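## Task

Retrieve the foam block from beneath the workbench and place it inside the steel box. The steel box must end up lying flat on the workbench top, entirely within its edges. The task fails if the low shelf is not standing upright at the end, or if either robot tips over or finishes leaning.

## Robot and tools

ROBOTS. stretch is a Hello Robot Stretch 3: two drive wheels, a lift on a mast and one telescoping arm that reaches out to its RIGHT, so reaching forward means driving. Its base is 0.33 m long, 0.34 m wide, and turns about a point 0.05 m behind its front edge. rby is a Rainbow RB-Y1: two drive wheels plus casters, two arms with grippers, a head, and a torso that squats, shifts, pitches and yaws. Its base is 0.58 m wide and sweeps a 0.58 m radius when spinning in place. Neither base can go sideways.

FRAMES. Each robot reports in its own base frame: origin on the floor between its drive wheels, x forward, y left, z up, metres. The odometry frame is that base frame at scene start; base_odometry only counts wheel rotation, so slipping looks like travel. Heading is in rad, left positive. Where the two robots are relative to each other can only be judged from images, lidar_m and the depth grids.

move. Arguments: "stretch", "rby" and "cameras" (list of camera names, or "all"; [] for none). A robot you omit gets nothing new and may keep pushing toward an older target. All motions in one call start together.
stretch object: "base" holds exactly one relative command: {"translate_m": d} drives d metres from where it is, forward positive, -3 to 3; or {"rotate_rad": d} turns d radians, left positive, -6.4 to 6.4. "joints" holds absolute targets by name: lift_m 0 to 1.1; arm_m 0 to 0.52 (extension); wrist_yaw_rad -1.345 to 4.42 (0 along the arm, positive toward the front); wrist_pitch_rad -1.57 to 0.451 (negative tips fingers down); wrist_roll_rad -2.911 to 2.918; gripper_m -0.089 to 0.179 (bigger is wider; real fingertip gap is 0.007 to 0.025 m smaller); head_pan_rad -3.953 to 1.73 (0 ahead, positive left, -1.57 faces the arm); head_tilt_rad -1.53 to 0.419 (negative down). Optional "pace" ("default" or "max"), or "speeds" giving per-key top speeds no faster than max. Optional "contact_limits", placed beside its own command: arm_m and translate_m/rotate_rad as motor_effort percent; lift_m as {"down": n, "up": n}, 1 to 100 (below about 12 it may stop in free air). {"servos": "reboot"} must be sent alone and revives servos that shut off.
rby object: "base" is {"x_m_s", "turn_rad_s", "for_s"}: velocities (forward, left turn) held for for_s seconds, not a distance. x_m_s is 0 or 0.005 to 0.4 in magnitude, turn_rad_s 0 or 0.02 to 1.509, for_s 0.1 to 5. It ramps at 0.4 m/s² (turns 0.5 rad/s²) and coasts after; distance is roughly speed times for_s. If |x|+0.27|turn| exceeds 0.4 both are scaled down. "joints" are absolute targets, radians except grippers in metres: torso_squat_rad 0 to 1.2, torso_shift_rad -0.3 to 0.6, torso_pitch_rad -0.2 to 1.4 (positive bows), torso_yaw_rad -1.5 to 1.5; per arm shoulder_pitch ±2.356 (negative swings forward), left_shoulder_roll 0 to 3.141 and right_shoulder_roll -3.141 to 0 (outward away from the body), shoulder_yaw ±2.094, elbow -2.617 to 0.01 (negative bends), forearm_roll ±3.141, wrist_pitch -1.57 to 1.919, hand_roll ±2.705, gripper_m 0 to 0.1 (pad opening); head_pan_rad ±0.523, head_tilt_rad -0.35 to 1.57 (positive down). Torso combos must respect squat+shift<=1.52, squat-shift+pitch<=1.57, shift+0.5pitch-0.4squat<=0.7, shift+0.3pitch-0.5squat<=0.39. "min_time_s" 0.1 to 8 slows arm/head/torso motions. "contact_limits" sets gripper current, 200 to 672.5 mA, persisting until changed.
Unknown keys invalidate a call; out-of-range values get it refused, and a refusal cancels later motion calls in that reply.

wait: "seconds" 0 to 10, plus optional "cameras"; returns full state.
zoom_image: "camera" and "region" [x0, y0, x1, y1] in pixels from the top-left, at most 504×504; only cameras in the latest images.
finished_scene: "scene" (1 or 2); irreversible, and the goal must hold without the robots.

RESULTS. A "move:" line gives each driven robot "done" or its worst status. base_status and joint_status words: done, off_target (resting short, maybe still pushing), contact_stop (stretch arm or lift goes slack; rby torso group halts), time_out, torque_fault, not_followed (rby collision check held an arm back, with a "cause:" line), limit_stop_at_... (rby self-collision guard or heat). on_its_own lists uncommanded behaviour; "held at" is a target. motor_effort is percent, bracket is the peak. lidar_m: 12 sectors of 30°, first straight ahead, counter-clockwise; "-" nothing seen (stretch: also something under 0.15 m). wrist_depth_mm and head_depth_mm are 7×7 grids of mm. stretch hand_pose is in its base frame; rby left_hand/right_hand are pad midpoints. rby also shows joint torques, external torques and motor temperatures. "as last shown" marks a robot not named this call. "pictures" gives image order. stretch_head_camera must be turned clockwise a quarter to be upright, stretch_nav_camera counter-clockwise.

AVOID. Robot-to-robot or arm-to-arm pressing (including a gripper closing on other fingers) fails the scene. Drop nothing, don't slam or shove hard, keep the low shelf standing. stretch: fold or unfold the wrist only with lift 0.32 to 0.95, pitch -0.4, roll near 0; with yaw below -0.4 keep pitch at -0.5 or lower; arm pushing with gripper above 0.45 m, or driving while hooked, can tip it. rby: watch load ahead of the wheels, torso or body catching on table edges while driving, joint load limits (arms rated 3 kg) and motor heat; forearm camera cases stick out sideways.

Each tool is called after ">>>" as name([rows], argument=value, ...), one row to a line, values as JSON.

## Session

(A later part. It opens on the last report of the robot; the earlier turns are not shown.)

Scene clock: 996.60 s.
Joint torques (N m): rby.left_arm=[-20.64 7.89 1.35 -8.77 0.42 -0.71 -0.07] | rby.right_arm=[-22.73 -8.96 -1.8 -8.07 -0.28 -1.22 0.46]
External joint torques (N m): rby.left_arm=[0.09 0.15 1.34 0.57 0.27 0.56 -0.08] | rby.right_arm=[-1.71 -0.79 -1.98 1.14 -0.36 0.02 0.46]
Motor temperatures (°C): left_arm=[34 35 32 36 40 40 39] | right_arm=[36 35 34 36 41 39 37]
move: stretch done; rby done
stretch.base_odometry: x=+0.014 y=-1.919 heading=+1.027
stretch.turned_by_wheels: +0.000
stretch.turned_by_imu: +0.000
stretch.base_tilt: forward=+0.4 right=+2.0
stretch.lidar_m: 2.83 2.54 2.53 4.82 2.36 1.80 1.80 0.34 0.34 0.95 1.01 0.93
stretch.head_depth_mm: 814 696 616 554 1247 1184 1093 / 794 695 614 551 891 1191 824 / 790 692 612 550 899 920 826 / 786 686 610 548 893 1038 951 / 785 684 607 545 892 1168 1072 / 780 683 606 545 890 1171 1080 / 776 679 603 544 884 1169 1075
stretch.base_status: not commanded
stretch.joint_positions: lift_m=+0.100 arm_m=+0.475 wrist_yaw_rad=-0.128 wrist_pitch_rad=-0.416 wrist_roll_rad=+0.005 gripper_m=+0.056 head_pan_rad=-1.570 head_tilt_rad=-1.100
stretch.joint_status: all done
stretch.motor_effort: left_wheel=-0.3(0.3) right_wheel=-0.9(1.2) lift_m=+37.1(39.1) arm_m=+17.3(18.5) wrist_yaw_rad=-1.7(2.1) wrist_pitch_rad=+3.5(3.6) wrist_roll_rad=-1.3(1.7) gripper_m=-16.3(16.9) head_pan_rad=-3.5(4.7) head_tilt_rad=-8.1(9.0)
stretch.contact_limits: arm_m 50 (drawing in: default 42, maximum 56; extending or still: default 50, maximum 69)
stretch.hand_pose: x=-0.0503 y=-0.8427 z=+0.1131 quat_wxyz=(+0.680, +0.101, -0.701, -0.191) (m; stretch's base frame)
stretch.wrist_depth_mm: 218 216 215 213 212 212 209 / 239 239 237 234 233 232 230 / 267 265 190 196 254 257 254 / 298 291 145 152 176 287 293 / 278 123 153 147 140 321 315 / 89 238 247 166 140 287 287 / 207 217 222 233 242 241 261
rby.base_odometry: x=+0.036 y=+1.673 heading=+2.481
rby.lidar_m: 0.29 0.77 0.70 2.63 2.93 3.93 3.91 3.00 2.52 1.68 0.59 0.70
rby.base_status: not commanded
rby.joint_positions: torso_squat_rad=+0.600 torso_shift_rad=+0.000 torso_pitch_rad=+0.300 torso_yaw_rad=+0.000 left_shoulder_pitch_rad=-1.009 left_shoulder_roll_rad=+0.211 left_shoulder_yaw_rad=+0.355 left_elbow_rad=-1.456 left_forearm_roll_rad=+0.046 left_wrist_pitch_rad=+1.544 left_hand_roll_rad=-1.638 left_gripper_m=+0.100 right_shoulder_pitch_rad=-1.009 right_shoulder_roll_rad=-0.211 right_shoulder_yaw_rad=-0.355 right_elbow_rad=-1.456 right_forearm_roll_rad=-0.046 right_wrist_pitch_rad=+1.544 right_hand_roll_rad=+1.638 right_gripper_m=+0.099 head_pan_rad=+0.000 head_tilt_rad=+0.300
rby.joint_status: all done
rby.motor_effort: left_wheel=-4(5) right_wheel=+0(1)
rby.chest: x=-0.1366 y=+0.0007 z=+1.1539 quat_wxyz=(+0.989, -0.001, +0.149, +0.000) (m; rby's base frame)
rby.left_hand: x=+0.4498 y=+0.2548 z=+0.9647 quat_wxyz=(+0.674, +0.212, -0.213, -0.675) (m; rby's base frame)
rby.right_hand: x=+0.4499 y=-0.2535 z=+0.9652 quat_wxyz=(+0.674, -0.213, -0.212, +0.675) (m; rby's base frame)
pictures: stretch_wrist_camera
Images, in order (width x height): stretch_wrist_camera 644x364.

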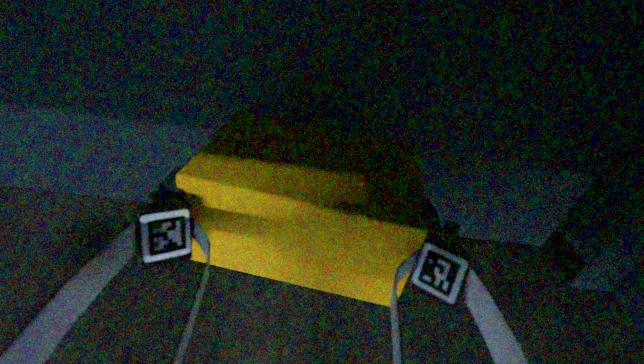

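>>> move(stretch={"joints": {"arm_m": 0.2}}, rby={"base": {"turn_rad_s": -0.05, "for_s": 0.7}, "joints": {"head_tilt_rad": 0.5}}, cameras=["rby_left_wrist_camera", "rby_right_wrist_camera", "rby_head_camera", "stretch_wrist_camera"])

>>> move(stretch={"joints": {"lift_m": 0.17}}, cameras=["stretch_head_camera"])

Scene clock: 1018.50 s.
Joint torques (N m): rby.left_arm=[-20.04 7.84 1.21 -8.82 0.52 -0.95 -0.16] | rby.right_arm=[-22.84 -8.81 -1.53 -8.1 -0.22 -1.21 0.48]
External joint torques (N m): rby.left_arm=[0.69 0.1 1.2 0.53 0.37 0.32 -0.16] | rby.right_arm=[-1.82 -0.63 -1.71 1.12 -0.3 0.02 0.49]
Motor temperatures (°C): left_arm=[34 35 32 36 40 40 39] | right_arm=[36 35 34 36 41 39 37]
move: stretch done; rby done
stretch.base_odometry: x=+0.014 y=-1.919 heading=+1.027
stretch.turned_by_wheels: +0.000
stretch.turned_by_imu: +0.002
stretch.base_tilt: forward=+0.4 right=+1.9
stretch.lidar_m: 2.83 2.56 2.53 4.83 2.36 1.80 1.80 0.34 0.34 0.95 1.02 0.93
stretch.head_depth_mm: 815 697 618 553 1241 1187 1090 / 796 694 614 553 893 1182 821 / 791 689 613 549 897 924 826 / 789 689 609 546 892 1029 949 / 783 685 606 547 893 1167 1072 / 782 682 607 545 892 1172 1077 / 777 678 603 541 886 1170 1074
stretch.base_status: not commanded
stretch.joint_positions: lift_m=+0.100 arm_m=+0.200 wrist_yaw_rad=-0.128 wrist_pitch_rad=-0.417 wrist_roll_rad=+0.005 gripper_m=+0.056 head_pan_rad=-1.570 head_tilt_rad=-1.100
stretch.joint_status: all done
stretch.motor_effort: left_wheel=+0.2(0.6) right_wheel=-0.7(1.2) lift_m=+30.5(37.0) arm_m=-21.2(26.0) wrist_yaw_rad=-1.4(2.2) wrist_pitch_rad=+3.6(3.7) wrist_roll_rad=-1.3(1.7) gripper_m=-16.0(17.1) head_pan_rad=-3.6(4.6) head_tilt_rad=-8.0(8.8)
stretch.hand_pose: x=-0.0503 y=-0.5677 z=+0.1130 quat_wxyz=(+0.679, +0.101, -0.701, -0.191) (m; stretch's base frame)
stretch.wrist_depth_mm: 480 482 477 472 470 435 317 / 492 505 512 521 509 450 308 / 389 418 189 197 512 444 304 / 328 328 145 153 178 405 296 / 279 123 152 147 140 346 291 / 90 239 249 166 140 290 283 / 208 219 222 234 242 241 255
rby.base_odometry: x=+0.036 y=+1.673 heading=+2.446
rby.lidar_m: 0.29 0.76 0.69 2.62 2.88 3.94 3.91 3.00 2.52 1.83 0.60 0.70
rby.base_status: done (sent for 0.7 of 0.7 s)
rby.joint_positions: torso_squat_rad=+0.600 torso_shift_rad=+0.000 torso_pitch_rad=+0.300 torso_yaw_rad=+0.000 left_shoulder_pitch_rad=-1.009 left_shoulder_roll_rad=+0.211 left_shoulder_yaw_rad=+0.355 left_elbow_rad=-1.456 left_forearm_roll_rad=+0.046 left_wrist_pitch_rad=+1.544 left_hand_roll_rad=-1.638 left_gripper_m=+0.100 right_shoulder_pitch_rad=-1.009 right_shoulder_roll_rad=-0.211 right_shoulder_yaw_rad=-0.355 right_elbow_rad=-1.456 right_forearm_roll_rad=-0.046 right_wrist_pitch_rad=+1.544 right_hand_roll_rad=+1.638 right_gripper_m=+0.099 head_pan_rad=+0.000 head_tilt_rad=+0.500
rby.joint_status: all done
rby.motor_effort: left_wheel=+4(15) right_wheel=+0(12)
rby.chest: x=-0.1366 y=+0.0007 z=+1.1539 quat_wxyz=(+0.989, -0.001, +0.149, +0.000) (m; rby's base frame)
rby.left_hand: x=+0.4498 y=+0.2548 z=+0.9647 quat_wxyz=(+0.674, +0.212, -0.213, -0.675) (m; rby's base frame)
rby.right_hand: x=+0.4499 y=-0.2535 z=+0.9652 quat_wxyz=(+0.674, -0.213, -0.212, +0.675) (m; rby's base frame)
pictures: rby_head_camera, rby_left_wrist_camera, rby_right_wrist_camera, stretch_wrist_camera
Images, in order (width x height): rby_head_camera 896x504, rby_left_wrist_camera 644x364, rby_right_wrist_camera 644x364, stretch_wrist_camera 644x364.

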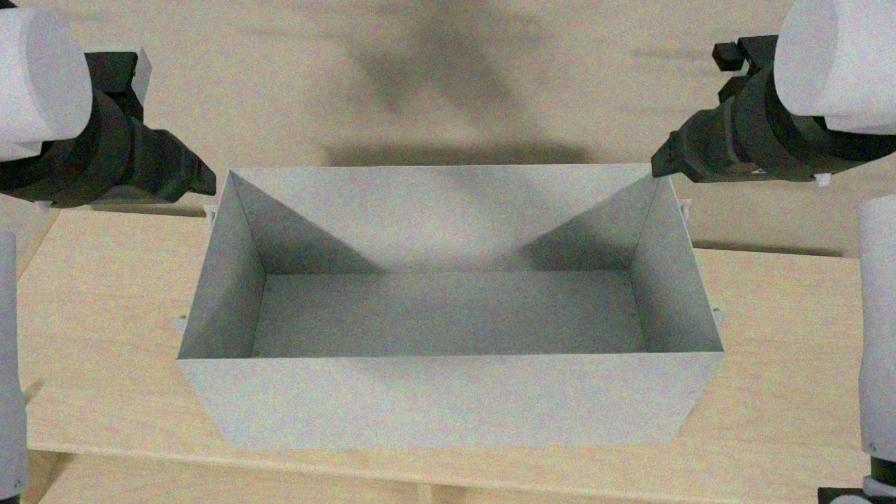

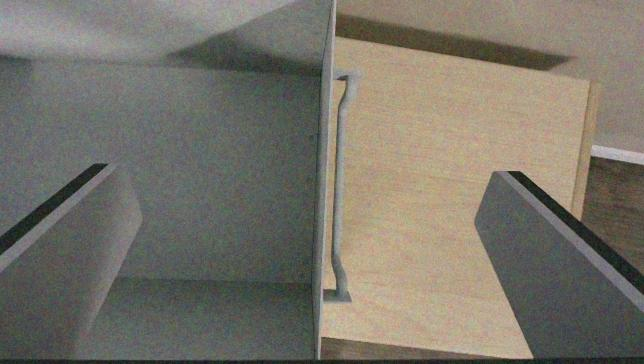

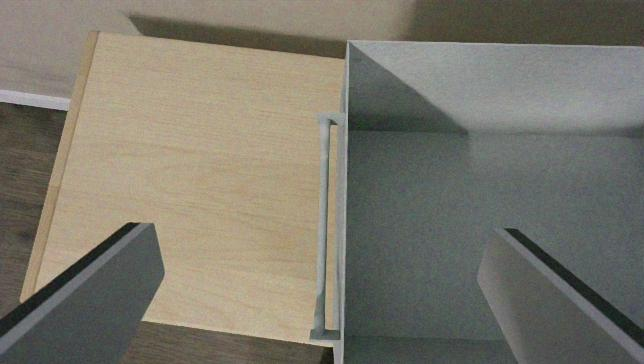

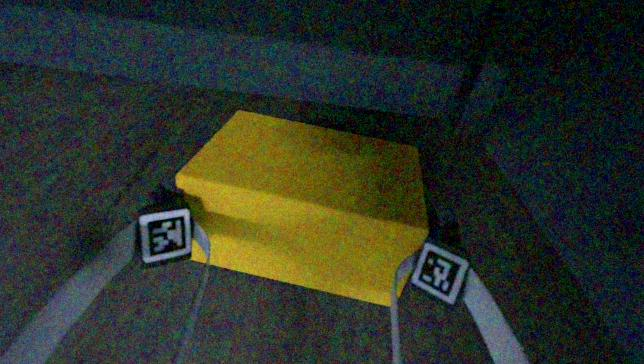

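Scene clock: 1019.97 s.
Joint torques (N m): rby.left_arm=[-20.46 8.17 1.23 -8.78 0.51 -0.94 -0.05] | rby.right_arm=[-22.62 -8.74 -1.79 -8.11 -0.22 -1.13 0.51]
External joint torques (N m): rby.left_arm=[0.28 0.42 1.22 0.57 0.35 0.33 -0.06] | rby.right_arm=[-1.6 -0.56 -1.97 1.11 -0.31 0.11 0.52]
Motor temperatures (°C): left_arm=[34 35 32 36 40 40 39] | right_arm=[36 35 34 36 41 39 37]
move: stretch done
stretch.base_odometry: x=+0.014 y=-1.919 heading=+1.027
stretch.turned_by_wheels: +0.000
stretch.turned_by_imu: +0.000
stretch.base_tilt: forward=+0.4 right=+1.9
stretch.lidar_m: 2.83 2.55 2.54 4.82 2.36 1.81 1.80 0.34 0.34 0.54 1.01 0.92
stretch.head_depth_mm: 820 694 616 553 1242 1180 1093 / 797 693 614 554 891 1182 762 / 795 690 611 550 887 856 766 / 790 688 611 548 898 1037 946 / 785 685 608 546 890 1171 1070 / 784 683 606 545 889 1169 1081 / 778 679 602 543 885 1163 1076
stretch.base_status: not commanded
stretch.joint_positions: lift_m=+0.170 arm_m=+0.200 wrist_yaw_rad=-0.128 wrist_pitch_rad=-0.417 wrist_roll_rad=+0.005 gripper_m=+0.056 head_pan_rad=-1.570 head_tilt_rad=-1.100
stretch.joint_status: all done
stretch.motor_effort: left_wheel=+0.0(0.5) right_wheel=-0.7(1.1) lift_m=+36.9(42.3) arm_m=-20.4(21.9) wrist_yaw_rad=-1.3(2.2) wrist_pitch_rad=+3.4(3.8) wrist_roll_rad=-1.4(1.6) gripper_m=-15.9(17.1) head_pan_rad=-3.9(4.7) head_tilt_rad=-7.8(8.7)
stretch.hand_pose: x=-0.0503 y=-0.5676 z=+0.1829 quat_wxyz=(+0.679, +0.101, -0.701, -0.191) (m; stretch's base frame)
stretch.wrist_depth_mm: 480 476 471 471 468 437 315 / 529 524 523 516 516 449 310 / 509 547 188 198 558 451 305 / 423 433 145 152 178 437 295 / 361 123 152 147 139 419 289 / 90 311 325 166 138 363 283 / 272 286 296 307 317 325 279
rby: as last shown
rby.lidar_m: 0.29 0.76 0.69 2.63 2.88 3.94 3.91 3.00 2.53 1.82 0.60 0.70
rby.motor_effort: left_wheel=+5(5) right_wheel=+0(1)
pictures: stretch_head_camera (sideways)
Images, in order (width x height): stretch_head_camera 896x504.

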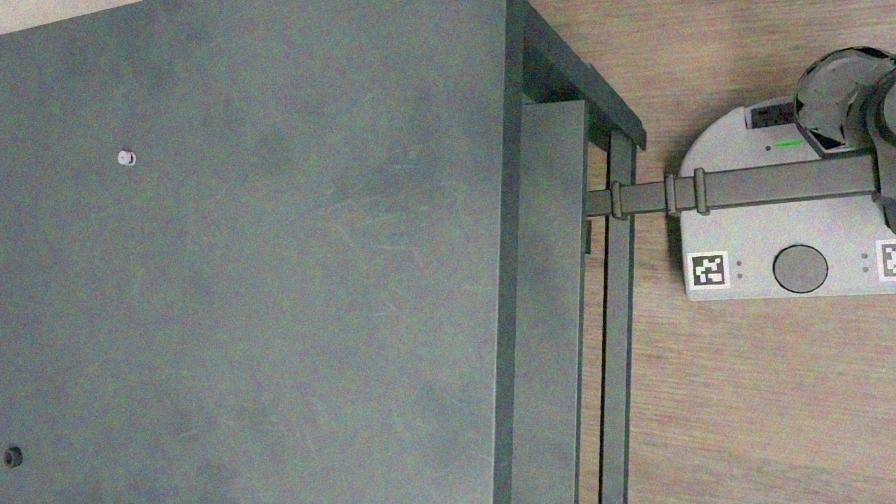

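>>> move(stretch={"joints": {"arm_m": 0.04}}, rby={"joints": {"torso_squat_rad": 0.862}}, cameras=["rby_left_wrist_camera", "rby_right_wrist_camera", "rby_head_camera", "stretch_wrist_camera"])

>>> zoom_image(camera="rby_right_wrist_camera", region=[140, 60, 500, 364])

Scene clock: 1072.10 s.
Joint torques (N m): rby.left_arm=[-20.22 7.58 0.93 -8.83 0.45 -0.81 -0.3] | rby.right_arm=[-22.72 -9 -1.53 -8.14 -0.29 -1.17 0.49]
External joint torques (N m): rby.left_arm=[0.51 -0.16 0.91 0.52 0.3 0.46 -0.3] | rby.right_arm=[-1.7 -0.82 -1.72 1.08 -0.38 0.07 0.49]
Motor temperatures (°C): left_arm=[34 34 32 36 40 40 39] | right_arm=[36 35 34 36 41 39 37]
move: stretch done; rby done
stretch.base_odometry: x=+0.014 y=-1.919 heading=+1.027
stretch.turned_by_wheels: +0.000
stretch.turned_by_imu: +0.001
stretch.base_tilt: forward=+0.5 right=+1.9
stretch.lidar_m: 2.83 2.55 2.54 4.83 2.35 1.80 1.80 0.34 0.34 0.39 1.02 0.93
stretch.head_depth_mm: 818 698 616 554 1248 1188 1092 / 798 693 612 553 896 1185 763 / 792 693 612 552 899 854 766 / 787 687 610 549 894 1011 949 / 784 685 608 548 889 1172 1071 / 784 682 606 545 890 1164 1078 / 777 679 605 543 883 1168 1075
stretch.base_status: not commanded
stretch.joint_positions: lift_m=+0.170 arm_m=+0.040 wrist_yaw_rad=-0.128 wrist_pitch_rad=-0.417 wrist_roll_rad=+0.005 gripper_m=+0.056 head_pan_rad=-1.570 head_tilt_rad=-1.100
stretch.joint_status: all done
stretch.motor_effort: left_wheel=+0.2(0.5) right_wheel=-0.9(1.2) lift_m=+35.6(37.1) arm_m=-21.5(25.2) wrist_yaw_rad=-1.8(2.0) wrist_pitch_rad=+3.3(3.8) wrist_roll_rad=-1.4(1.6) gripper_m=-15.4(16.9) head_pan_rad=-3.6(4.8) head_tilt_rad=-8.0(8.7)
stretch.hand_pose: x=-0.0503 y=-0.4077 z=+0.1829 quat_wxyz=(+0.679, +0.101, -0.701, -0.191) (m; stretch's base frame)
stretch.wrist_depth_mm: 640 632 626 620 616 445 298 / 658 669 676 683 667 433 292 / 510 539 190 197 639 421 284 / 423 431 145 152 177 407 279 / 364 123 152 146 139 397 271 / 89 314 325 166 137 354 266 / 272 286 294 307 319 314 263
rby.base_odometry: x=+0.036 y=+1.673 heading=+2.446
rby.lidar_m: 0.28 0.76 0.69 2.63 2.88 3.95 3.91 2.99 2.54 1.82 0.60 0.70
rby.base_status: not commanded
rby.joint_positions: torso_squat_rad=+0.862 torso_shift_rad=+0.000 torso_pitch_rad=+0.300 torso_yaw_rad=+0.000 left_shoulder_pitch_rad=-1.009 left_shoulder_roll_rad=+0.211 left_shoulder_yaw_rad=+0.355 left_elbow_rad=-1.456 left_forearm_roll_rad=+0.046 left_wrist_pitch_rad=+1.544 left_hand_roll_rad=-1.638 left_gripper_m=+0.100 right_shoulder_pitch_rad=-1.009 right_shoulder_roll_rad=-0.211 right_shoulder_yaw_rad=-0.355 right_elbow_rad=-1.456 right_forearm_roll_rad=-0.046 right_wrist_pitch_rad=+1.544 right_hand_roll_rad=+1.638 right_gripper_m=+0.099 head_pan_rad=+0.000 head_tilt_rad=+0.500
rby.joint_status: all done
rby.motor_effort: left_wheel=+9(9) right_wheel=-2(2)
rby.chest: x=-0.1366 y=+0.0007 z=+1.0318 quat_wxyz=(+0.989, -0.001, +0.149, +0.000) (m; rby's base frame)
rby.left_hand: x=+0.4498 y=+0.2547 z=+0.8427 quat_wxyz=(+0.674, +0.212, -0.213, -0.675) (m; rby's base frame)
rby.right_hand: x=+0.4498 y=-0.2536 z=+0.8432 quat_wxyz=(+0.674, -0.213, -0.212, +0.675) (m; rby's base frame)
pictures: rby_head_camera, rby_left_wrist_camera, rby_right_wrist_camera, stretch_wrist_camera
Images, in order (width x height): rby_head_camera 896x504, rby_left_wrist_camera 644x364, rby_right_wrist_camera 644x364, stretch_wrist_camera 644x364.

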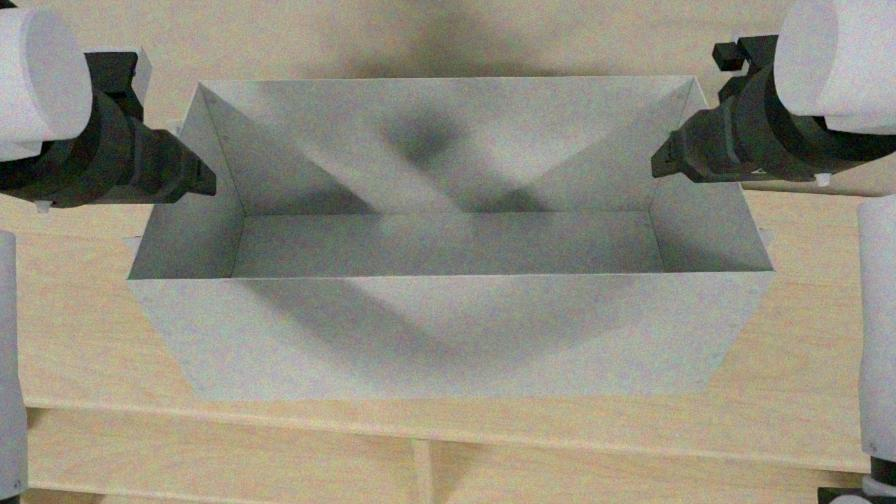

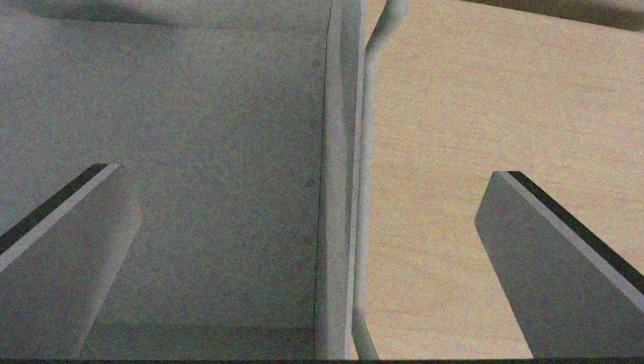

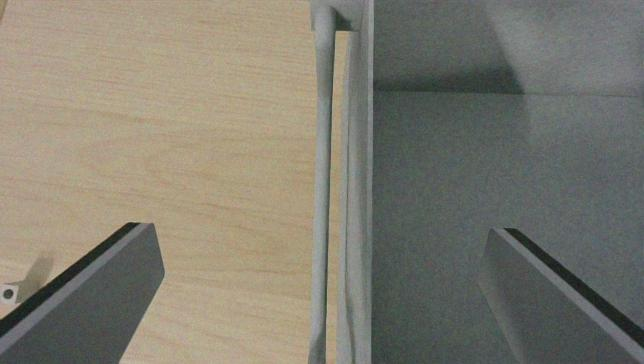

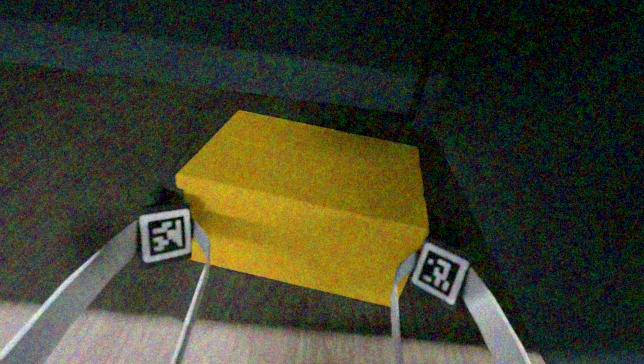

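Scaled by 1.400 from the camera's 644x364 image, which has a finer 828x468 frame.

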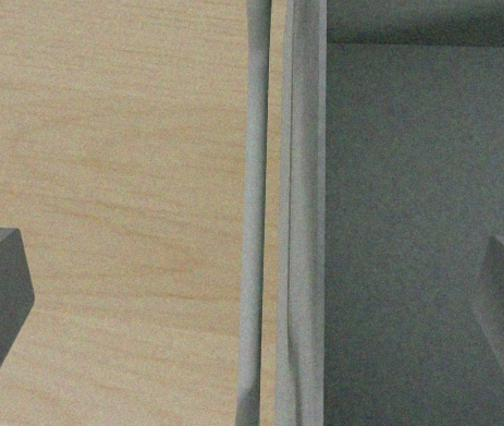

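>>> zoom_image(camera="rby_left_wrist_camera", region=[200, 0, 500, 364])

>>> zoom_image(camera="rby_right_wrist_camera", region=[200, 0, 500, 364])

>>> zoom_image(camera="rby_head_camera", region=[60, 50, 360, 350])

>>> zoom_image(camera="rby_head_camera", region=[560, 50, 860, 350])

Scaled by 1.385 from the camera's 644x364 image, which has a finer 828x468 frame.

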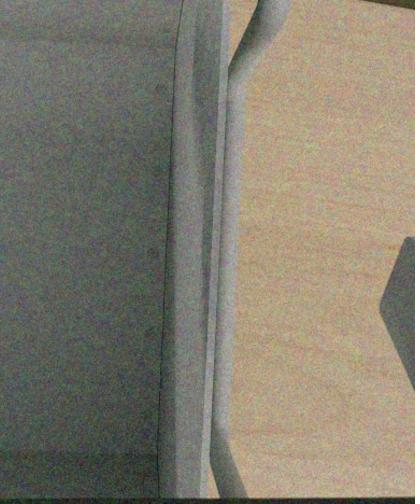

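Scaled by 1.385 from the camera's 644x364 image, which has a finer 828x468 frame.

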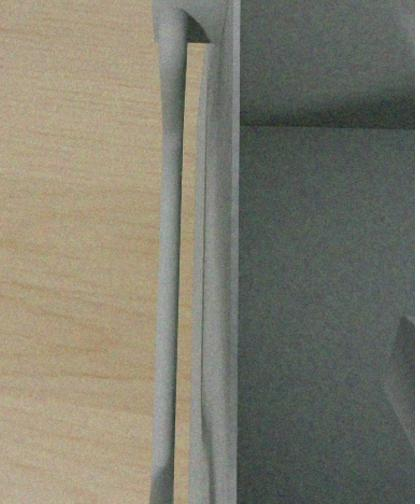

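Scaled by 1.680.

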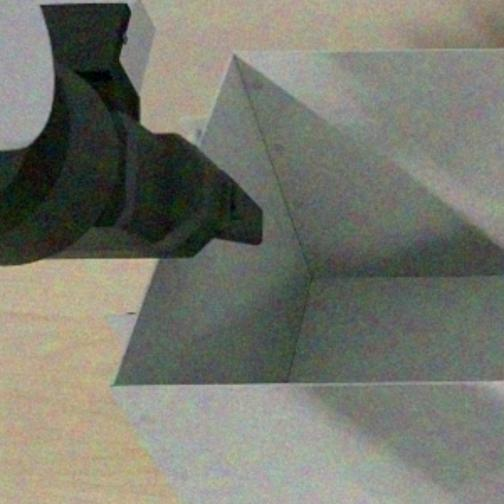

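Scaled by 1.680.

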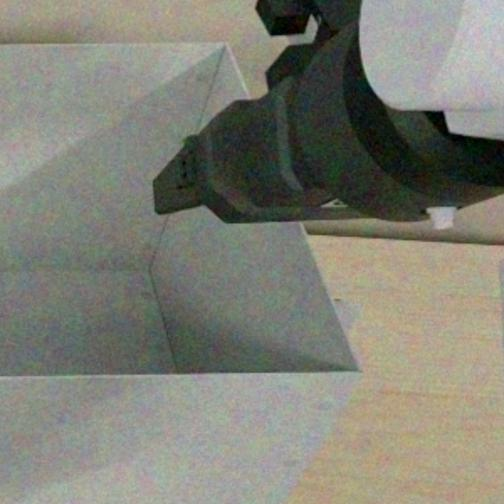

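>>> move(stretch={"base": {"rotate_rad": 1.57}}, rby={"joints": {"left_shoulder_pitch_rad": -1.0135, "left_shoulder_roll_rad": 0.1897, "left_shoulder_yaw_rad": 0.3302, "left_elbow_rad": -1.4619, "left_forearm_roll_rad": 0.0265, "left_wrist_pitch_rad": 1.5461, "left_hand_roll_rad": -1.6093, "right_shoulder_pitch_rad": -1.0057, "right_shoulder_roll_rad": -0.232, "right_shoulder_yaw_rad": -0.3794, "right_elbow_rad": -1.4476, "right_forearm_roll_rad": -0.0642, "right_wrist_pitch_rad": 1.542, "right_hand_roll_rad": 1.6646, "head_tilt_rad": 0.6}, "min_time_s": 1.5}, cameras=["rby_left_wrist_camera", "rby_right_wrist_camera", "stretch_head_camera", "stretch_wrist_camera"])

>>> move(rby={"joints": {"torso_squat_rad": 0.96}, "min_time_s": 1.0}, cameras=["rby_left_wrist_camera", "rby_right_wrist_camera", "rby_head_camera"])

Scene clock: 1163.27 s.
Joint torques (N m): rby.left_arm=[-21.13 6.13 -1.17 -9.9 -0.28 -0.74 0.39] | rby.right_arm=[-20.01 -10.27 -2.15 -7.52 -0.41 -1.65 0.54]
External joint torques (N m): rby.left_arm=[-0.33 -1.11 -1.15 -0.56 -0.41 0.53 0.38] | rby.right_arm=[0.95 -1.58 -2.31 1.71 -0.46 -0.41 0.54]
Motor temperatures (°C): left_arm=[34 34 32 36 40 40 39] | right_arm=[36 35 34 36 41 38 37]
move: stretch done; rby done
stretch.base_odometry: x=+0.014 y=-1.919 heading=+2.597
stretch.turned_by_wheels: +1.570
stretch.turned_by_imu: +1.576
stretch.base_tilt: forward=+0.4 right=+1.9
stretch.lidar_m: 4.82 2.39 1.82 1.80 0.35 0.34 0.95 1.01 0.93 0.39 2.59 2.54
stretch.head_depth_mm: 804 726 1015 940 865 806 748 / 1272 1258 1314 1397 1265 1152 765 / 2058 1749 1574 1429 1282 855 763 / 2014 1770 1581 1415 1120 1008 952 / 1982 1769 1573 1407 1279 1171 1070 / 2024 1750 1548 1410 1285 1169 1081 / 2007 1762 1556 1403 1277 1174 1079
stretch.base_status: done
stretch.joint_positions: lift_m=+0.170 arm_m=+0.040 wrist_yaw_rad=-0.128 wrist_pitch_rad=-0.417 wrist_roll_rad=+0.005 gripper_m=+0.056 head_pan_rad=-1.570 head_tilt_rad=-1.100
stretch.joint_status: not commanded
stretch.motor_effort: left_wheel=-7.8(10.7) right_wheel=+6.8(9.6) lift_m=+32.0(34.2) arm_m=-21.7(22.6) wrist_yaw_rad=-1.1(2.1) wrist_pitch_rad=+3.5(3.9) wrist_roll_rad=-1.4(1.7) gripper_m=-15.5(17.5) head_pan_rad=-3.3(4.5) head_tilt_rad=-7.7(8.9)
stretch.hand_pose: x=-0.0503 y=-0.4076 z=+0.1829 quat_wxyz=(+0.679, +0.101, -0.701, -0.191) (m; stretch's base frame)
stretch.wrist_depth_mm: 890 988 - - - 545 546 / 656 716 758 832 876 598 595 / 515 541 189 197 662 656 670 / 424 434 145 152 178 579 599 / 364 123 152 147 140 451 487 / 89 312 325 166 137 371 408 / 274 287 295 307 319 320 -
rby.base_odometry: x=+0.036 y=+1.673 heading=+2.446
rby.lidar_m: 0.29 0.75 0.70 2.63 2.87 3.95 3.92 2.88 2.53 1.83 0.59 0.70
rby.base_status: not commanded
rby.joint_positions: torso_squat_rad=+0.862 torso_shift_rad=+0.000 torso_pitch_rad=+0.300 torso_yaw_rad=+0.000 left_shoulder_pitch_rad=-1.013 left_shoulder_roll_rad=+0.190 left_shoulder_yaw_rad=+0.331 left_elbow_rad=-1.462 left_forearm_roll_rad=+0.027 left_wrist_pitch_rad=+1.546 left_hand_roll_rad=-1.609 left_gripper_m=+0.100 right_shoulder_pitch_rad=-1.006 right_shoulder_roll_rad=-0.232 right_shoulder_yaw_rad=-0.379 right_elbow_rad=-1.448 right_forearm_roll_rad=-0.064 right_wrist_pitch_rad=+1.542 right_hand_roll_rad=+1.665 right_gripper_m=+0.099 head_pan_rad=+0.000 head_tilt_rad=+0.600
rby.joint_status: all done
rby.motor_effort: left_wheel=+8(9) right_wheel=-2(2)
rby.chest: x=-0.1366 y=+0.0007 z=+1.0318 quat_wxyz=(+0.989, -0.001, +0.149, +0.000) (m; rby's base frame)
rby.left_hand: x=+0.4498 y=+0.2407 z=+0.8427 quat_wxyz=(+0.675, +0.212, -0.213, -0.674) (m; rby's base frame)
rby.right_hand: x=+0.4500 y=-0.2674 z=+0.8436 quat_wxyz=(+0.674, -0.213, -0.212, +0.675) (m; rby's base frame)
pictures: rby_left_wrist_camera, rby_right_wrist_camera, stretch_head_camera (sideways), stretch_wrist_camera
Images, in order (width x height): rby_left_wrist_camera 644x364, rby_right_wrist_camera 644x364, stretch_head_camera 896x504, stretch_wrist_camera 644x364.

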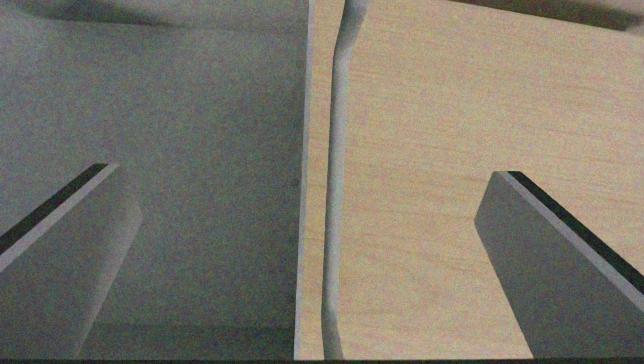

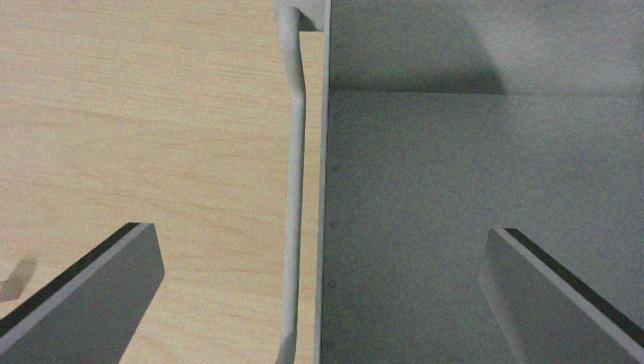

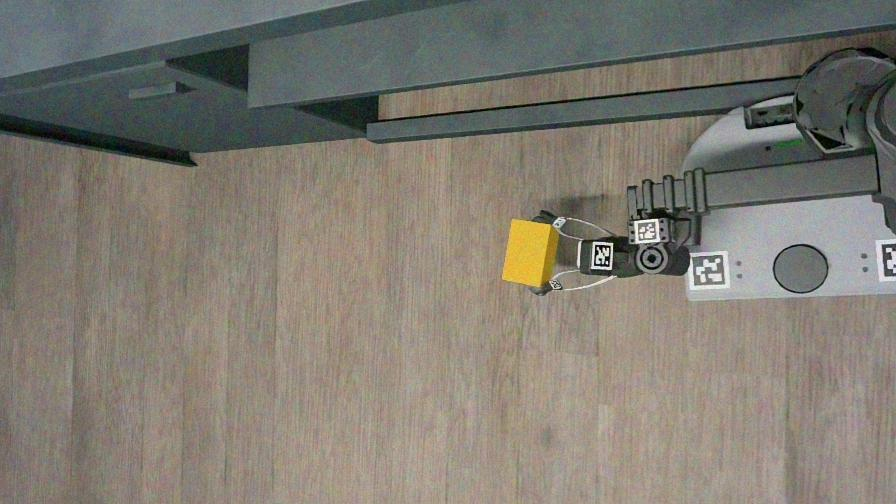

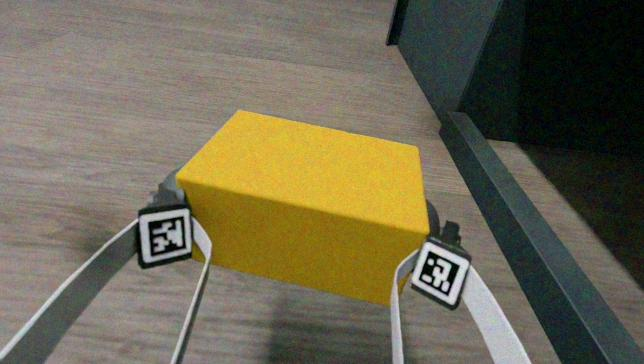

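Scene clock: 1164.47 s.
Joint torques (N m): rby.left_arm=[5.56 -2.32 -1.3 8.01 0.45 4.18 0.42] | rby.right_arm=[-0.74 -1.62 -1.54 3.76 0.48 2.91 0.52]
External joint torques (N m): rby.left_arm=[26.57 -9.63 -1.29 17.29 0.33 5.49 0.41] | rby.right_arm=[20.43 7.12 -1.72 12.95 0.43 4.19 0.53]
Motor temperatures (°C): left_arm=[34 34 32 36 40 40 39] | right_arm=[36 35 34 36 41 38 37]
move: rby contact_stop
stretch: as last shown
stretch.turned_by_wheels: +0.000
stretch.turned_by_imu: +0.000
stretch.lidar_m: 4.84 2.38 1.82 1.80 0.35 0.34 0.95 1.01 0.93 0.39 2.58 2.53
stretch.head_depth_mm: 802 724 1018 946 867 806 749 / 1258 1258 1315 1386 1275 1150 763 / 2049 1737 1568 1422 1287 855 765 / 1996 1770 1570 1414 1117 1010 949 / 2019 1763 1562 1406 1287 1176 1074 / 2012 1747 1554 1410 1273 1167 1087 / 2000 1759 1558 1400 1266 1171 1084
stretch.motor_effort: left_wheel=-7.7(8.0) right_wheel=+7.1(7.2) lift_m=+31.4(32.3) arm_m=-20.9(21.9) wrist_yaw_rad=-0.9(2.0) wrist_pitch_rad=+3.5(3.8) wrist_roll_rad=-1.5(1.6) gripper_m=-15.5(16.9) head_pan_rad=-3.7(4.6) head_tilt_rad=-7.9(8.7)
stretch.wrist_depth_mm: 883 982 - - - 541 551 / 654 698 748 833 887 602 603 / 513 550 189 198 663 649 673 / 425 431 145 152 177 579 601 / 361 123 152 147 140 451 487 / 89 312 329 166 137 371 408 / 273 286 293 307 318 318 -
rby.base_odometry: x=+0.036 y=+1.673 heading=+2.446
rby.lidar_m: 0.29 0.75 0.70 2.63 2.88 3.95 3.91 2.87 2.53 1.82 0.59 0.70
rby.base_status: not commanded
rby.joint_positions: torso_squat_rad=+0.949 torso_shift_rad=-0.005 torso_pitch_rad=+0.286 torso_yaw_rad=+0.000 left_shoulder_pitch_rad=-1.020 left_shoulder_roll_rad=+0.192 left_shoulder_yaw_rad=+0.331 left_elbow_rad=-1.466 left_forearm_roll_rad=+0.026 left_wrist_pitch_rad=+1.545 left_hand_roll_rad=-1.609 left_gripper_m=+0.100 right_shoulder_pitch_rad=-1.011 right_shoulder_roll_rad=-0.234 right_shoulder_yaw_rad=-0.379 right_elbow_rad=-1.451 right_forearm_roll_rad=-0.064 right_wrist_pitch_rad=+1.541 right_hand_roll_rad=+1.665 right_gripper_m=+0.099 head_pan_rad=+0.000 head_tilt_rad=+0.600
rby.joint_status: torso_squat_rad contact_stop (moved +0.087 of +0.098)
rby.motor_effort: left_wheel=+7(17) right_wheel=-3(8)
rby.chest: x=-0.1427 y=+0.0006 z=+0.9848 quat_wxyz=(+0.990, -0.001, +0.143, +0.000) (m; rby's base frame)
rby.left_hand: x=+0.4486 y=+0.2404 z=+0.8097 quat_wxyz=(+0.671, +0.222, -0.222, -0.672) (m; rby's base frame)
rby.right_hand: x=+0.4482 y=-0.2676 z=+0.8089 quat_wxyz=(+0.671, -0.221, -0.220, +0.673) (m; rby's base frame)
pictures: rby_head_camera, rby_left_wrist_camera, rby_right_wrist_camera
Images, in order (width x height): rby_head_camera 896x504, rby_left_wrist_camera 644x364, rby_right_wrist_camera 644x364.

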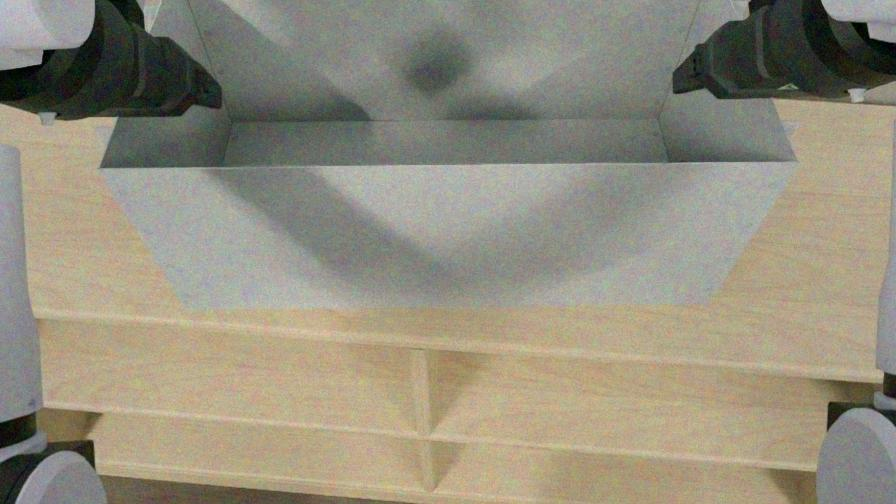

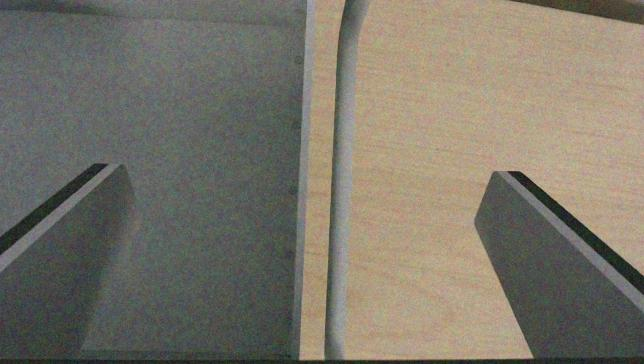

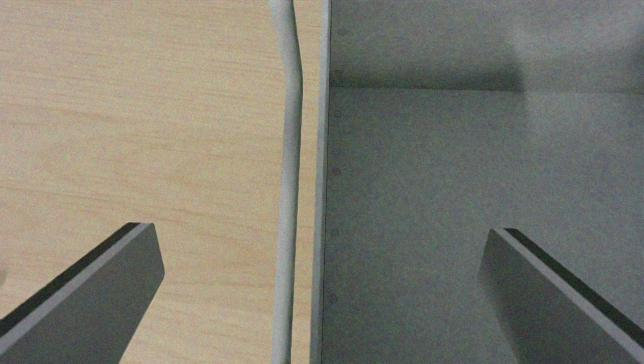

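>>> move(rby={"joints": {"torso_squat_rad": 0.9, "torso_shift_rad": 0.0, "torso_pitch_rad": 0.3}, "min_time_s": 1.0}, cameras=["rby_left_wrist_camera", "rby_right_wrist_camera", "rby_head_camera"])

Scene clock: 1179.70 s.
Joint torques (N m): rby.left_arm=[-19.95 5.82 -1.16 -8.1 0.53 -0.75 0.35] | rby.right_arm=[-19.94 -7.73 -1.45 -7.58 0.23 -1.02 0.51]
External joint torques (N m): rby.left_arm=[0.87 -1.42 -1.15 1.24 0.41 0.53 0.34] | rby.right_arm=[1.01 0.98 -1.61 1.65 0.18 0.21 0.51]
Motor temperatures (°C): left_arm=[34 34 32 36 40 40 39] | right_arm=[35 35 34 36 41 38 37]
move: rby done
stretch: as last shown
stretch.turned_by_imu: +0.001
stretch.base_tilt: forward=+0.3 right=+1.8
stretch.lidar_m: 4.82 2.39 1.82 1.80 0.35 0.34 0.95 1.01 0.93 0.39 2.59 2.54
stretch.head_depth_mm: 800 725 1015 940 866 801 749 / 1270 1248 1319 1390 1272 1149 761 / 2027 1746 1574 1418 1297 850 765 / 2003 1772 1576 1414 1122 1005 949 / 2002 1772 1572 1394 1294 1178 1072 / 1999 1756 1559 1411 1273 1171 1084 / 1994 1750 1567 1402 1265 1168 1077
stretch.motor_effort: left_wheel=-7.4(7.9) right_wheel=+6.8(7.1) lift_m=+29.0(30.0) arm_m=-18.0(19.8) wrist_yaw_rad=-1.5(2.1) wrist_pitch_rad=+3.3(3.7) wrist_roll_rad=-1.5(1.7) gripper_m=-15.6(17.9) head_pan_rad=-3.5(4.6) head_tilt_rad=-7.7(8.2)
stretch.wrist_depth_mm: 883 982 - - - 544 542 / 652 695 762 846 898 613 599 / 514 547 189 197 668 645 668 / 427 430 145 152 177 577 599 / 362 123 152 147 139 448 487 / 89 313 327 166 137 370 409 / 274 287 295 309 317 319 -
rby.base_odometry: x=+0.036 y=+1.673 heading=+2.446
rby.lidar_m: 0.29 0.76 0.70 2.63 2.87 3.96 3.91 2.87 2.54 1.82 0.59 0.70
rby.base_status: not commanded
rby.joint_positions: torso_squat_rad=+0.900 torso_shift_rad=+0.000 torso_pitch_rad=+0.300 torso_yaw_rad=+0.000 left_shoulder_pitch_rad=-1.014 left_shoulder_roll_rad=+0.190 left_shoulder_yaw_rad=+0.331 left_elbow_rad=-1.462 left_forearm_roll_rad=+0.026 left_wrist_pitch_rad=+1.546 left_hand_roll_rad=-1.609 left_gripper_m=+0.100 right_shoulder_pitch_rad=-1.006 right_shoulder_roll_rad=-0.232 right_shoulder_yaw_rad=-0.379 right_elbow_rad=-1.448 right_forearm_roll_rad=-0.064 right_wrist_pitch_rad=+1.542 right_hand_roll_rad=+1.665 right_gripper_m=+0.099 head_pan_rad=+0.000 head_tilt_rad=+0.600
rby.joint_status: all done
rby.motor_effort: left_wheel=+7(8) right_wheel=-2(3)
rby.chest: x=-0.1365 y=+0.0007 z=+1.0112 quat_wxyz=(+0.989, -0.001, +0.149, +0.000) (m; rby's base frame)
rby.left_hand: x=+0.4500 y=+0.2406 z=+0.8224 quat_wxyz=(+0.675, +0.213, -0.213, -0.674) (m; rby's base frame)
rby.right_hand: x=+0.4501 y=-0.2678 z=+0.8230 quat_wxyz=(+0.674, -0.213, -0.212, +0.675) (m; rby's base frame)
pictures: rby_head_camera, rby_left_wrist_camera, rby_right_wrist_camera
Images, in order (width x height): rby_head_camera 896x504, rby_left_wrist_camera 644x364, rby_right_wrist_camera 644x364.

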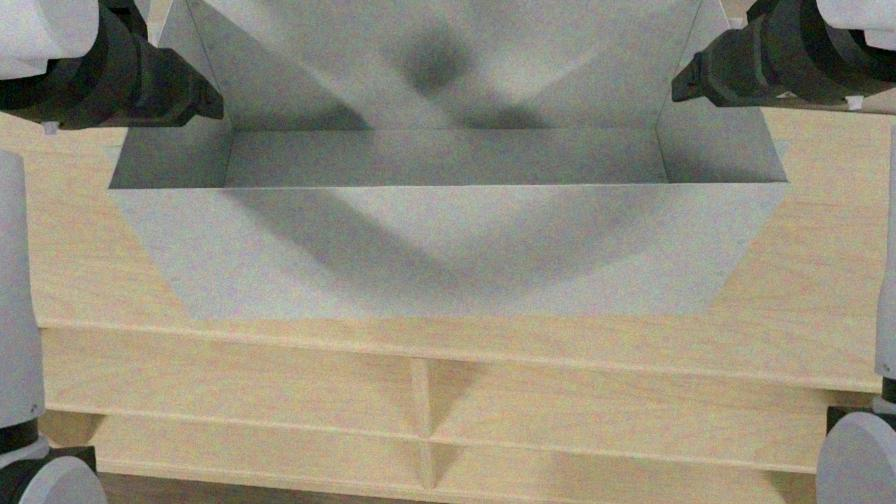

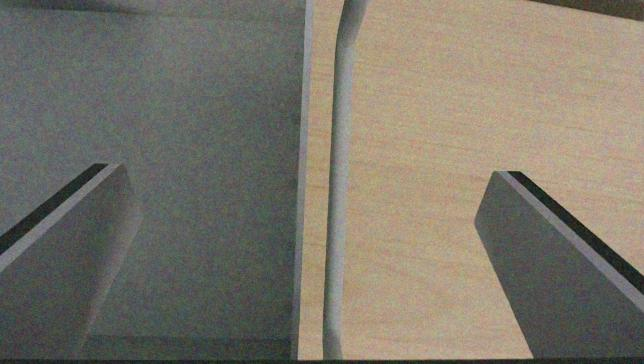

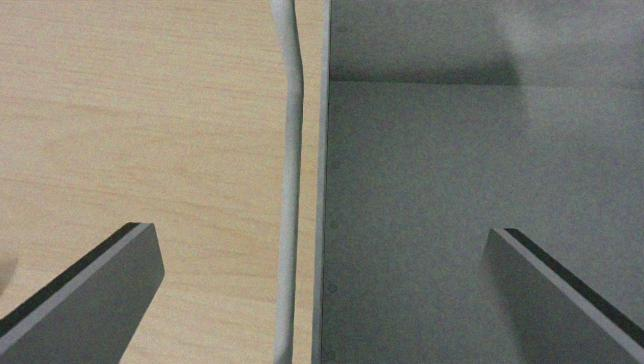

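>>> move(rby={"joints": {"torso_squat_rad": 0.91}, "min_time_s": 0.5}, cameras=[])

>>> move(rby={"joints": {"left_gripper_m": 0.0, "right_gripper_m": 0.0}}, cameras=["rby_left_wrist_camera", "rby_right_wrist_camera", "rby_head_camera"])

Scene clock: 1254.17 s.
Joint torques (N m): rby.left_arm=[-19.78 6.18 -0.97 -8.26 0.52 -0.77 0.41] | rby.right_arm=[-20.39 -7.57 -1.54 -7.54 0.29 -1.04 0.51]
External joint torques (N m): rby.left_arm=[1.03 -1.06 -0.95 1.08 0.4 0.51 0.4] | rby.right_arm=[0.57 1.13 -1.7 1.68 0.24 0.2 0.51]
Motor temperatures (°C): left_arm=[34 34 32 36 40 40 38] | right_arm=[36 35 34 36 41 38 37]
move: rby done
stretch: as last shown
stretch.base_tilt: forward=+0.4 right=+1.9
stretch.lidar_m: 4.81 2.39 1.82 1.80 0.35 0.34 0.95 1.01 0.93 0.39 2.59 2.54
stretch.head_depth_mm: 801 723 1012 946 865 803 748 / 1282 1257 1300 1375 1271 1153 765 / 2046 1753 1588 1410 1288 851 767 / 2027 1765 1572 1412 1119 1003 945 / 2029 1759 1567 1415 1272 1174 1069 / 2013 1761 1568 1413 1284 1166 1085 / 2008 1759 1559 1403 1267 1173 1077
stretch.motor_effort: left_wheel=-7.6(8.0) right_wheel=+6.8(7.1) lift_m=+27.1(27.6) arm_m=-16.1(17.6) wrist_yaw_rad=-1.1(1.8) wrist_pitch_rad=+3.5(3.7) wrist_roll_rad=-1.3(1.7) gripper_m=-16.3(17.2) head_pan_rad=-3.8(4.6) head_tilt_rad=-7.8(8.3)
stretch.wrist_depth_mm: 875 958 - - - 547 543 / 644 700 766 843 884 601 600 / 515 540 189 197 669 666 668 / 422 435 146 153 177 568 601 / 363 123 153 147 140 448 483 / 89 314 326 166 137 375 412 / 274 287 293 307 318 319 -
rby.base_odometry: x=+0.036 y=+1.673 heading=+2.446
rby.lidar_m: 0.29 0.76 0.71 2.63 2.88 3.94 3.92 2.86 2.54 1.82 0.59 0.70
rby.base_status: not commanded
rby.joint_positions: torso_squat_rad=+0.910 torso_shift_rad=+0.000 torso_pitch_rad=+0.300 torso_yaw_rad=+0.000 left_shoulder_pitch_rad=-1.014 left_shoulder_roll_rad=+0.190 left_shoulder_yaw_rad=+0.331 left_elbow_rad=-1.462 left_forearm_roll_rad=+0.026 left_wrist_pitch_rad=+1.546 left_hand_roll_rad=-1.609 left_gripper_m=+0.100 right_shoulder_pitch_rad=-1.006 right_shoulder_roll_rad=-0.232 right_shoulder_yaw_rad=-0.379 right_elbow_rad=-1.448 right_forearm_roll_rad=-0.064 right_wrist_pitch_rad=+1.542 right_hand_roll_rad=+1.665 right_gripper_m=+0.099 head_pan_rad=+0.000 head_tilt_rad=+0.600
rby.joint_status: all done
rby.motor_effort: left_wheel=+8(8) right_wheel=-2(2)
rby.chest: x=-0.1367 y=+0.0006 z=+1.0058 quat_wxyz=(+0.989, -0.001, +0.149, +0.000) (m; rby's base frame)
rby.left_hand: x=+0.4499 y=+0.2406 z=+0.8172 quat_wxyz=(+0.675, +0.213, -0.213, -0.674) (m; rby's base frame)
rby.right_hand: x=+0.4500 y=-0.2678 z=+0.8177 quat_wxyz=(+0.674, -0.213, -0.213, +0.675) (m; rby's base frame)
pictures: none
No camera images: "cameras" was empty.

Scene clock: 1255.87 s.
Joint torques (N m): rby.left_arm=[-19.67 7.78 -0.79 -8.47 -1.41 -1.42 0.37] | rby.right_arm=[-20.22 -12.55 -1.69 -7.96 1.2 -0.57 0.72]
External joint torques (N m): rby.left_arm=[1.13 0.55 -0.77 0.87 -1.52 -0.14 0.36] | rby.right_arm=[0.73 -3.87 -1.85 1.27 1.15 0.67 0.72]
Motor temperatures (°C): left_arm=[34 34 32 36 40 40 38] | right_arm=[36 35 34 36 41 38 37]
move: rby done
stretch: as last shown
stretch.turned_by_imu: +0.000
stretch.lidar_m: 4.81 2.39 1.82 1.80 0.35 0.34 0.95 1.01 0.93 0.38 2.58 2.54
stretch.head_depth_mm: 804 727 1014 939 864 804 749 / 1258 1250 1312 1389 1270 1155 764 / 2049 1750 1588 1412 1288 855 763 / 2016 1762 1575 1413 1128 1006 948 / 2024 1767 1587 1415 1274 1170 1065 / 2014 1775 1556 1400 1267 1169 1085 / 1998 1760 1550 1405 1272 1167 1077
stretch.motor_effort: left_wheel=-7.8(8.0) right_wheel=+6.6(7.3) lift_m=+26.1(27.1) arm_m=-15.2(16.7) wrist_yaw_rad=-1.0(2.1) wrist_pitch_rad=+3.3(3.8) wrist_roll_rad=-1.3(1.7) gripper_m=-15.5(17.3) head_pan_rad=-3.1(4.5) head_tilt_rad=-7.3(8.5)
stretch.wrist_depth_mm: 906 984 - - - 548 548 / 652 692 757 839 873 604 599 / 518 542 188 197 662 652 667 / 423 432 145 152 177 588 604 / 365 123 152 147 139 445 486 / 89 313 328 166 138 371 409 / 274 288 294 308 319 319 -
rby.base_odometry: x=+0.036 y=+1.673 heading=+2.447
rby.lidar_m: 0.29 0.76 0.70 2.63 2.86 3.94 3.92 2.87 2.54 1.83 0.60 0.70
rby.base_status: not commanded
rby.joint_positions: torso_squat_rad=+0.910 torso_shift_rad=+0.000 torso_pitch_rad=+0.300 torso_yaw_rad=+0.000 left_shoulder_pitch_rad=-1.014 left_shoulder_roll_rad=+0.190 left_shoulder_yaw_rad=+0.330 left_elbow_rad=-1.462 left_forearm_roll_rad=+0.027 left_wrist_pitch_rad=+1.546 left_hand_roll_rad=-1.609 left_gripper_m=+0.002 right_shoulder_pitch_rad=-1.006 right_shoulder_roll_rad=-0.231 right_shoulder_yaw_rad=-0.379 right_elbow_rad=-1.448 right_forearm_roll_rad=-0.064 right_wrist_pitch_rad=+1.542 right_hand_roll_rad=+1.664 right_gripper_m=+0.001 head_pan_rad=+0.000 head_tilt_rad=+0.600
rby.joint_status: all done
rby.motor_effort: left_wheel=+10(10) right_wheel=-3(3)
rby.chest: x=-0.1367 y=+0.0007 z=+1.0058 quat_wxyz=(+0.989, -0.001, +0.149, +0.000) (m; rby's base frame)
rby.left_hand: x=+0.4498 y=+0.2403 z=+0.8171 quat_wxyz=(+0.674, +0.212, -0.214, -0.674) (m; rby's base frame)
rby.right_hand: x=+0.4500 y=-0.2669 z=+0.8175 quat_wxyz=(+0.674, -0.213, -0.213, +0.675) (m; rby's base frame)
pictures: rby_head_camera, rby_left_wrist_camera, rby_right_wrist_camera
Images, in order (width x height): rby_head_camera 896x504, rby_left_wrist_camera 644x364, rby_right_wrist_camera 644x364.

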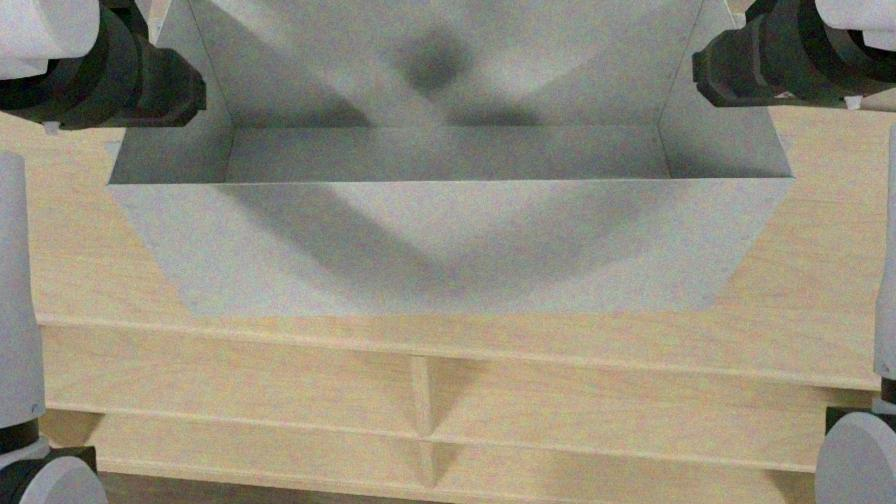

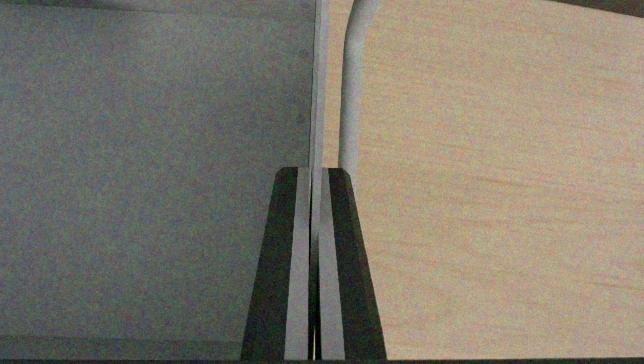

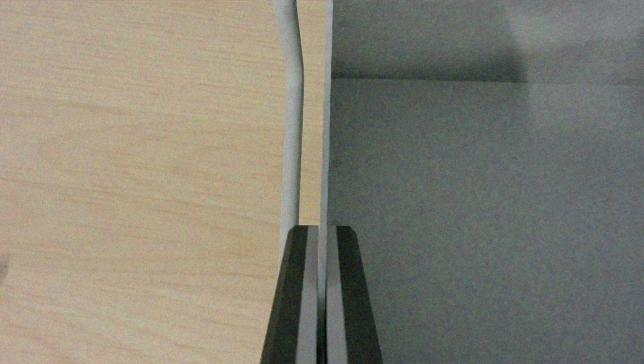

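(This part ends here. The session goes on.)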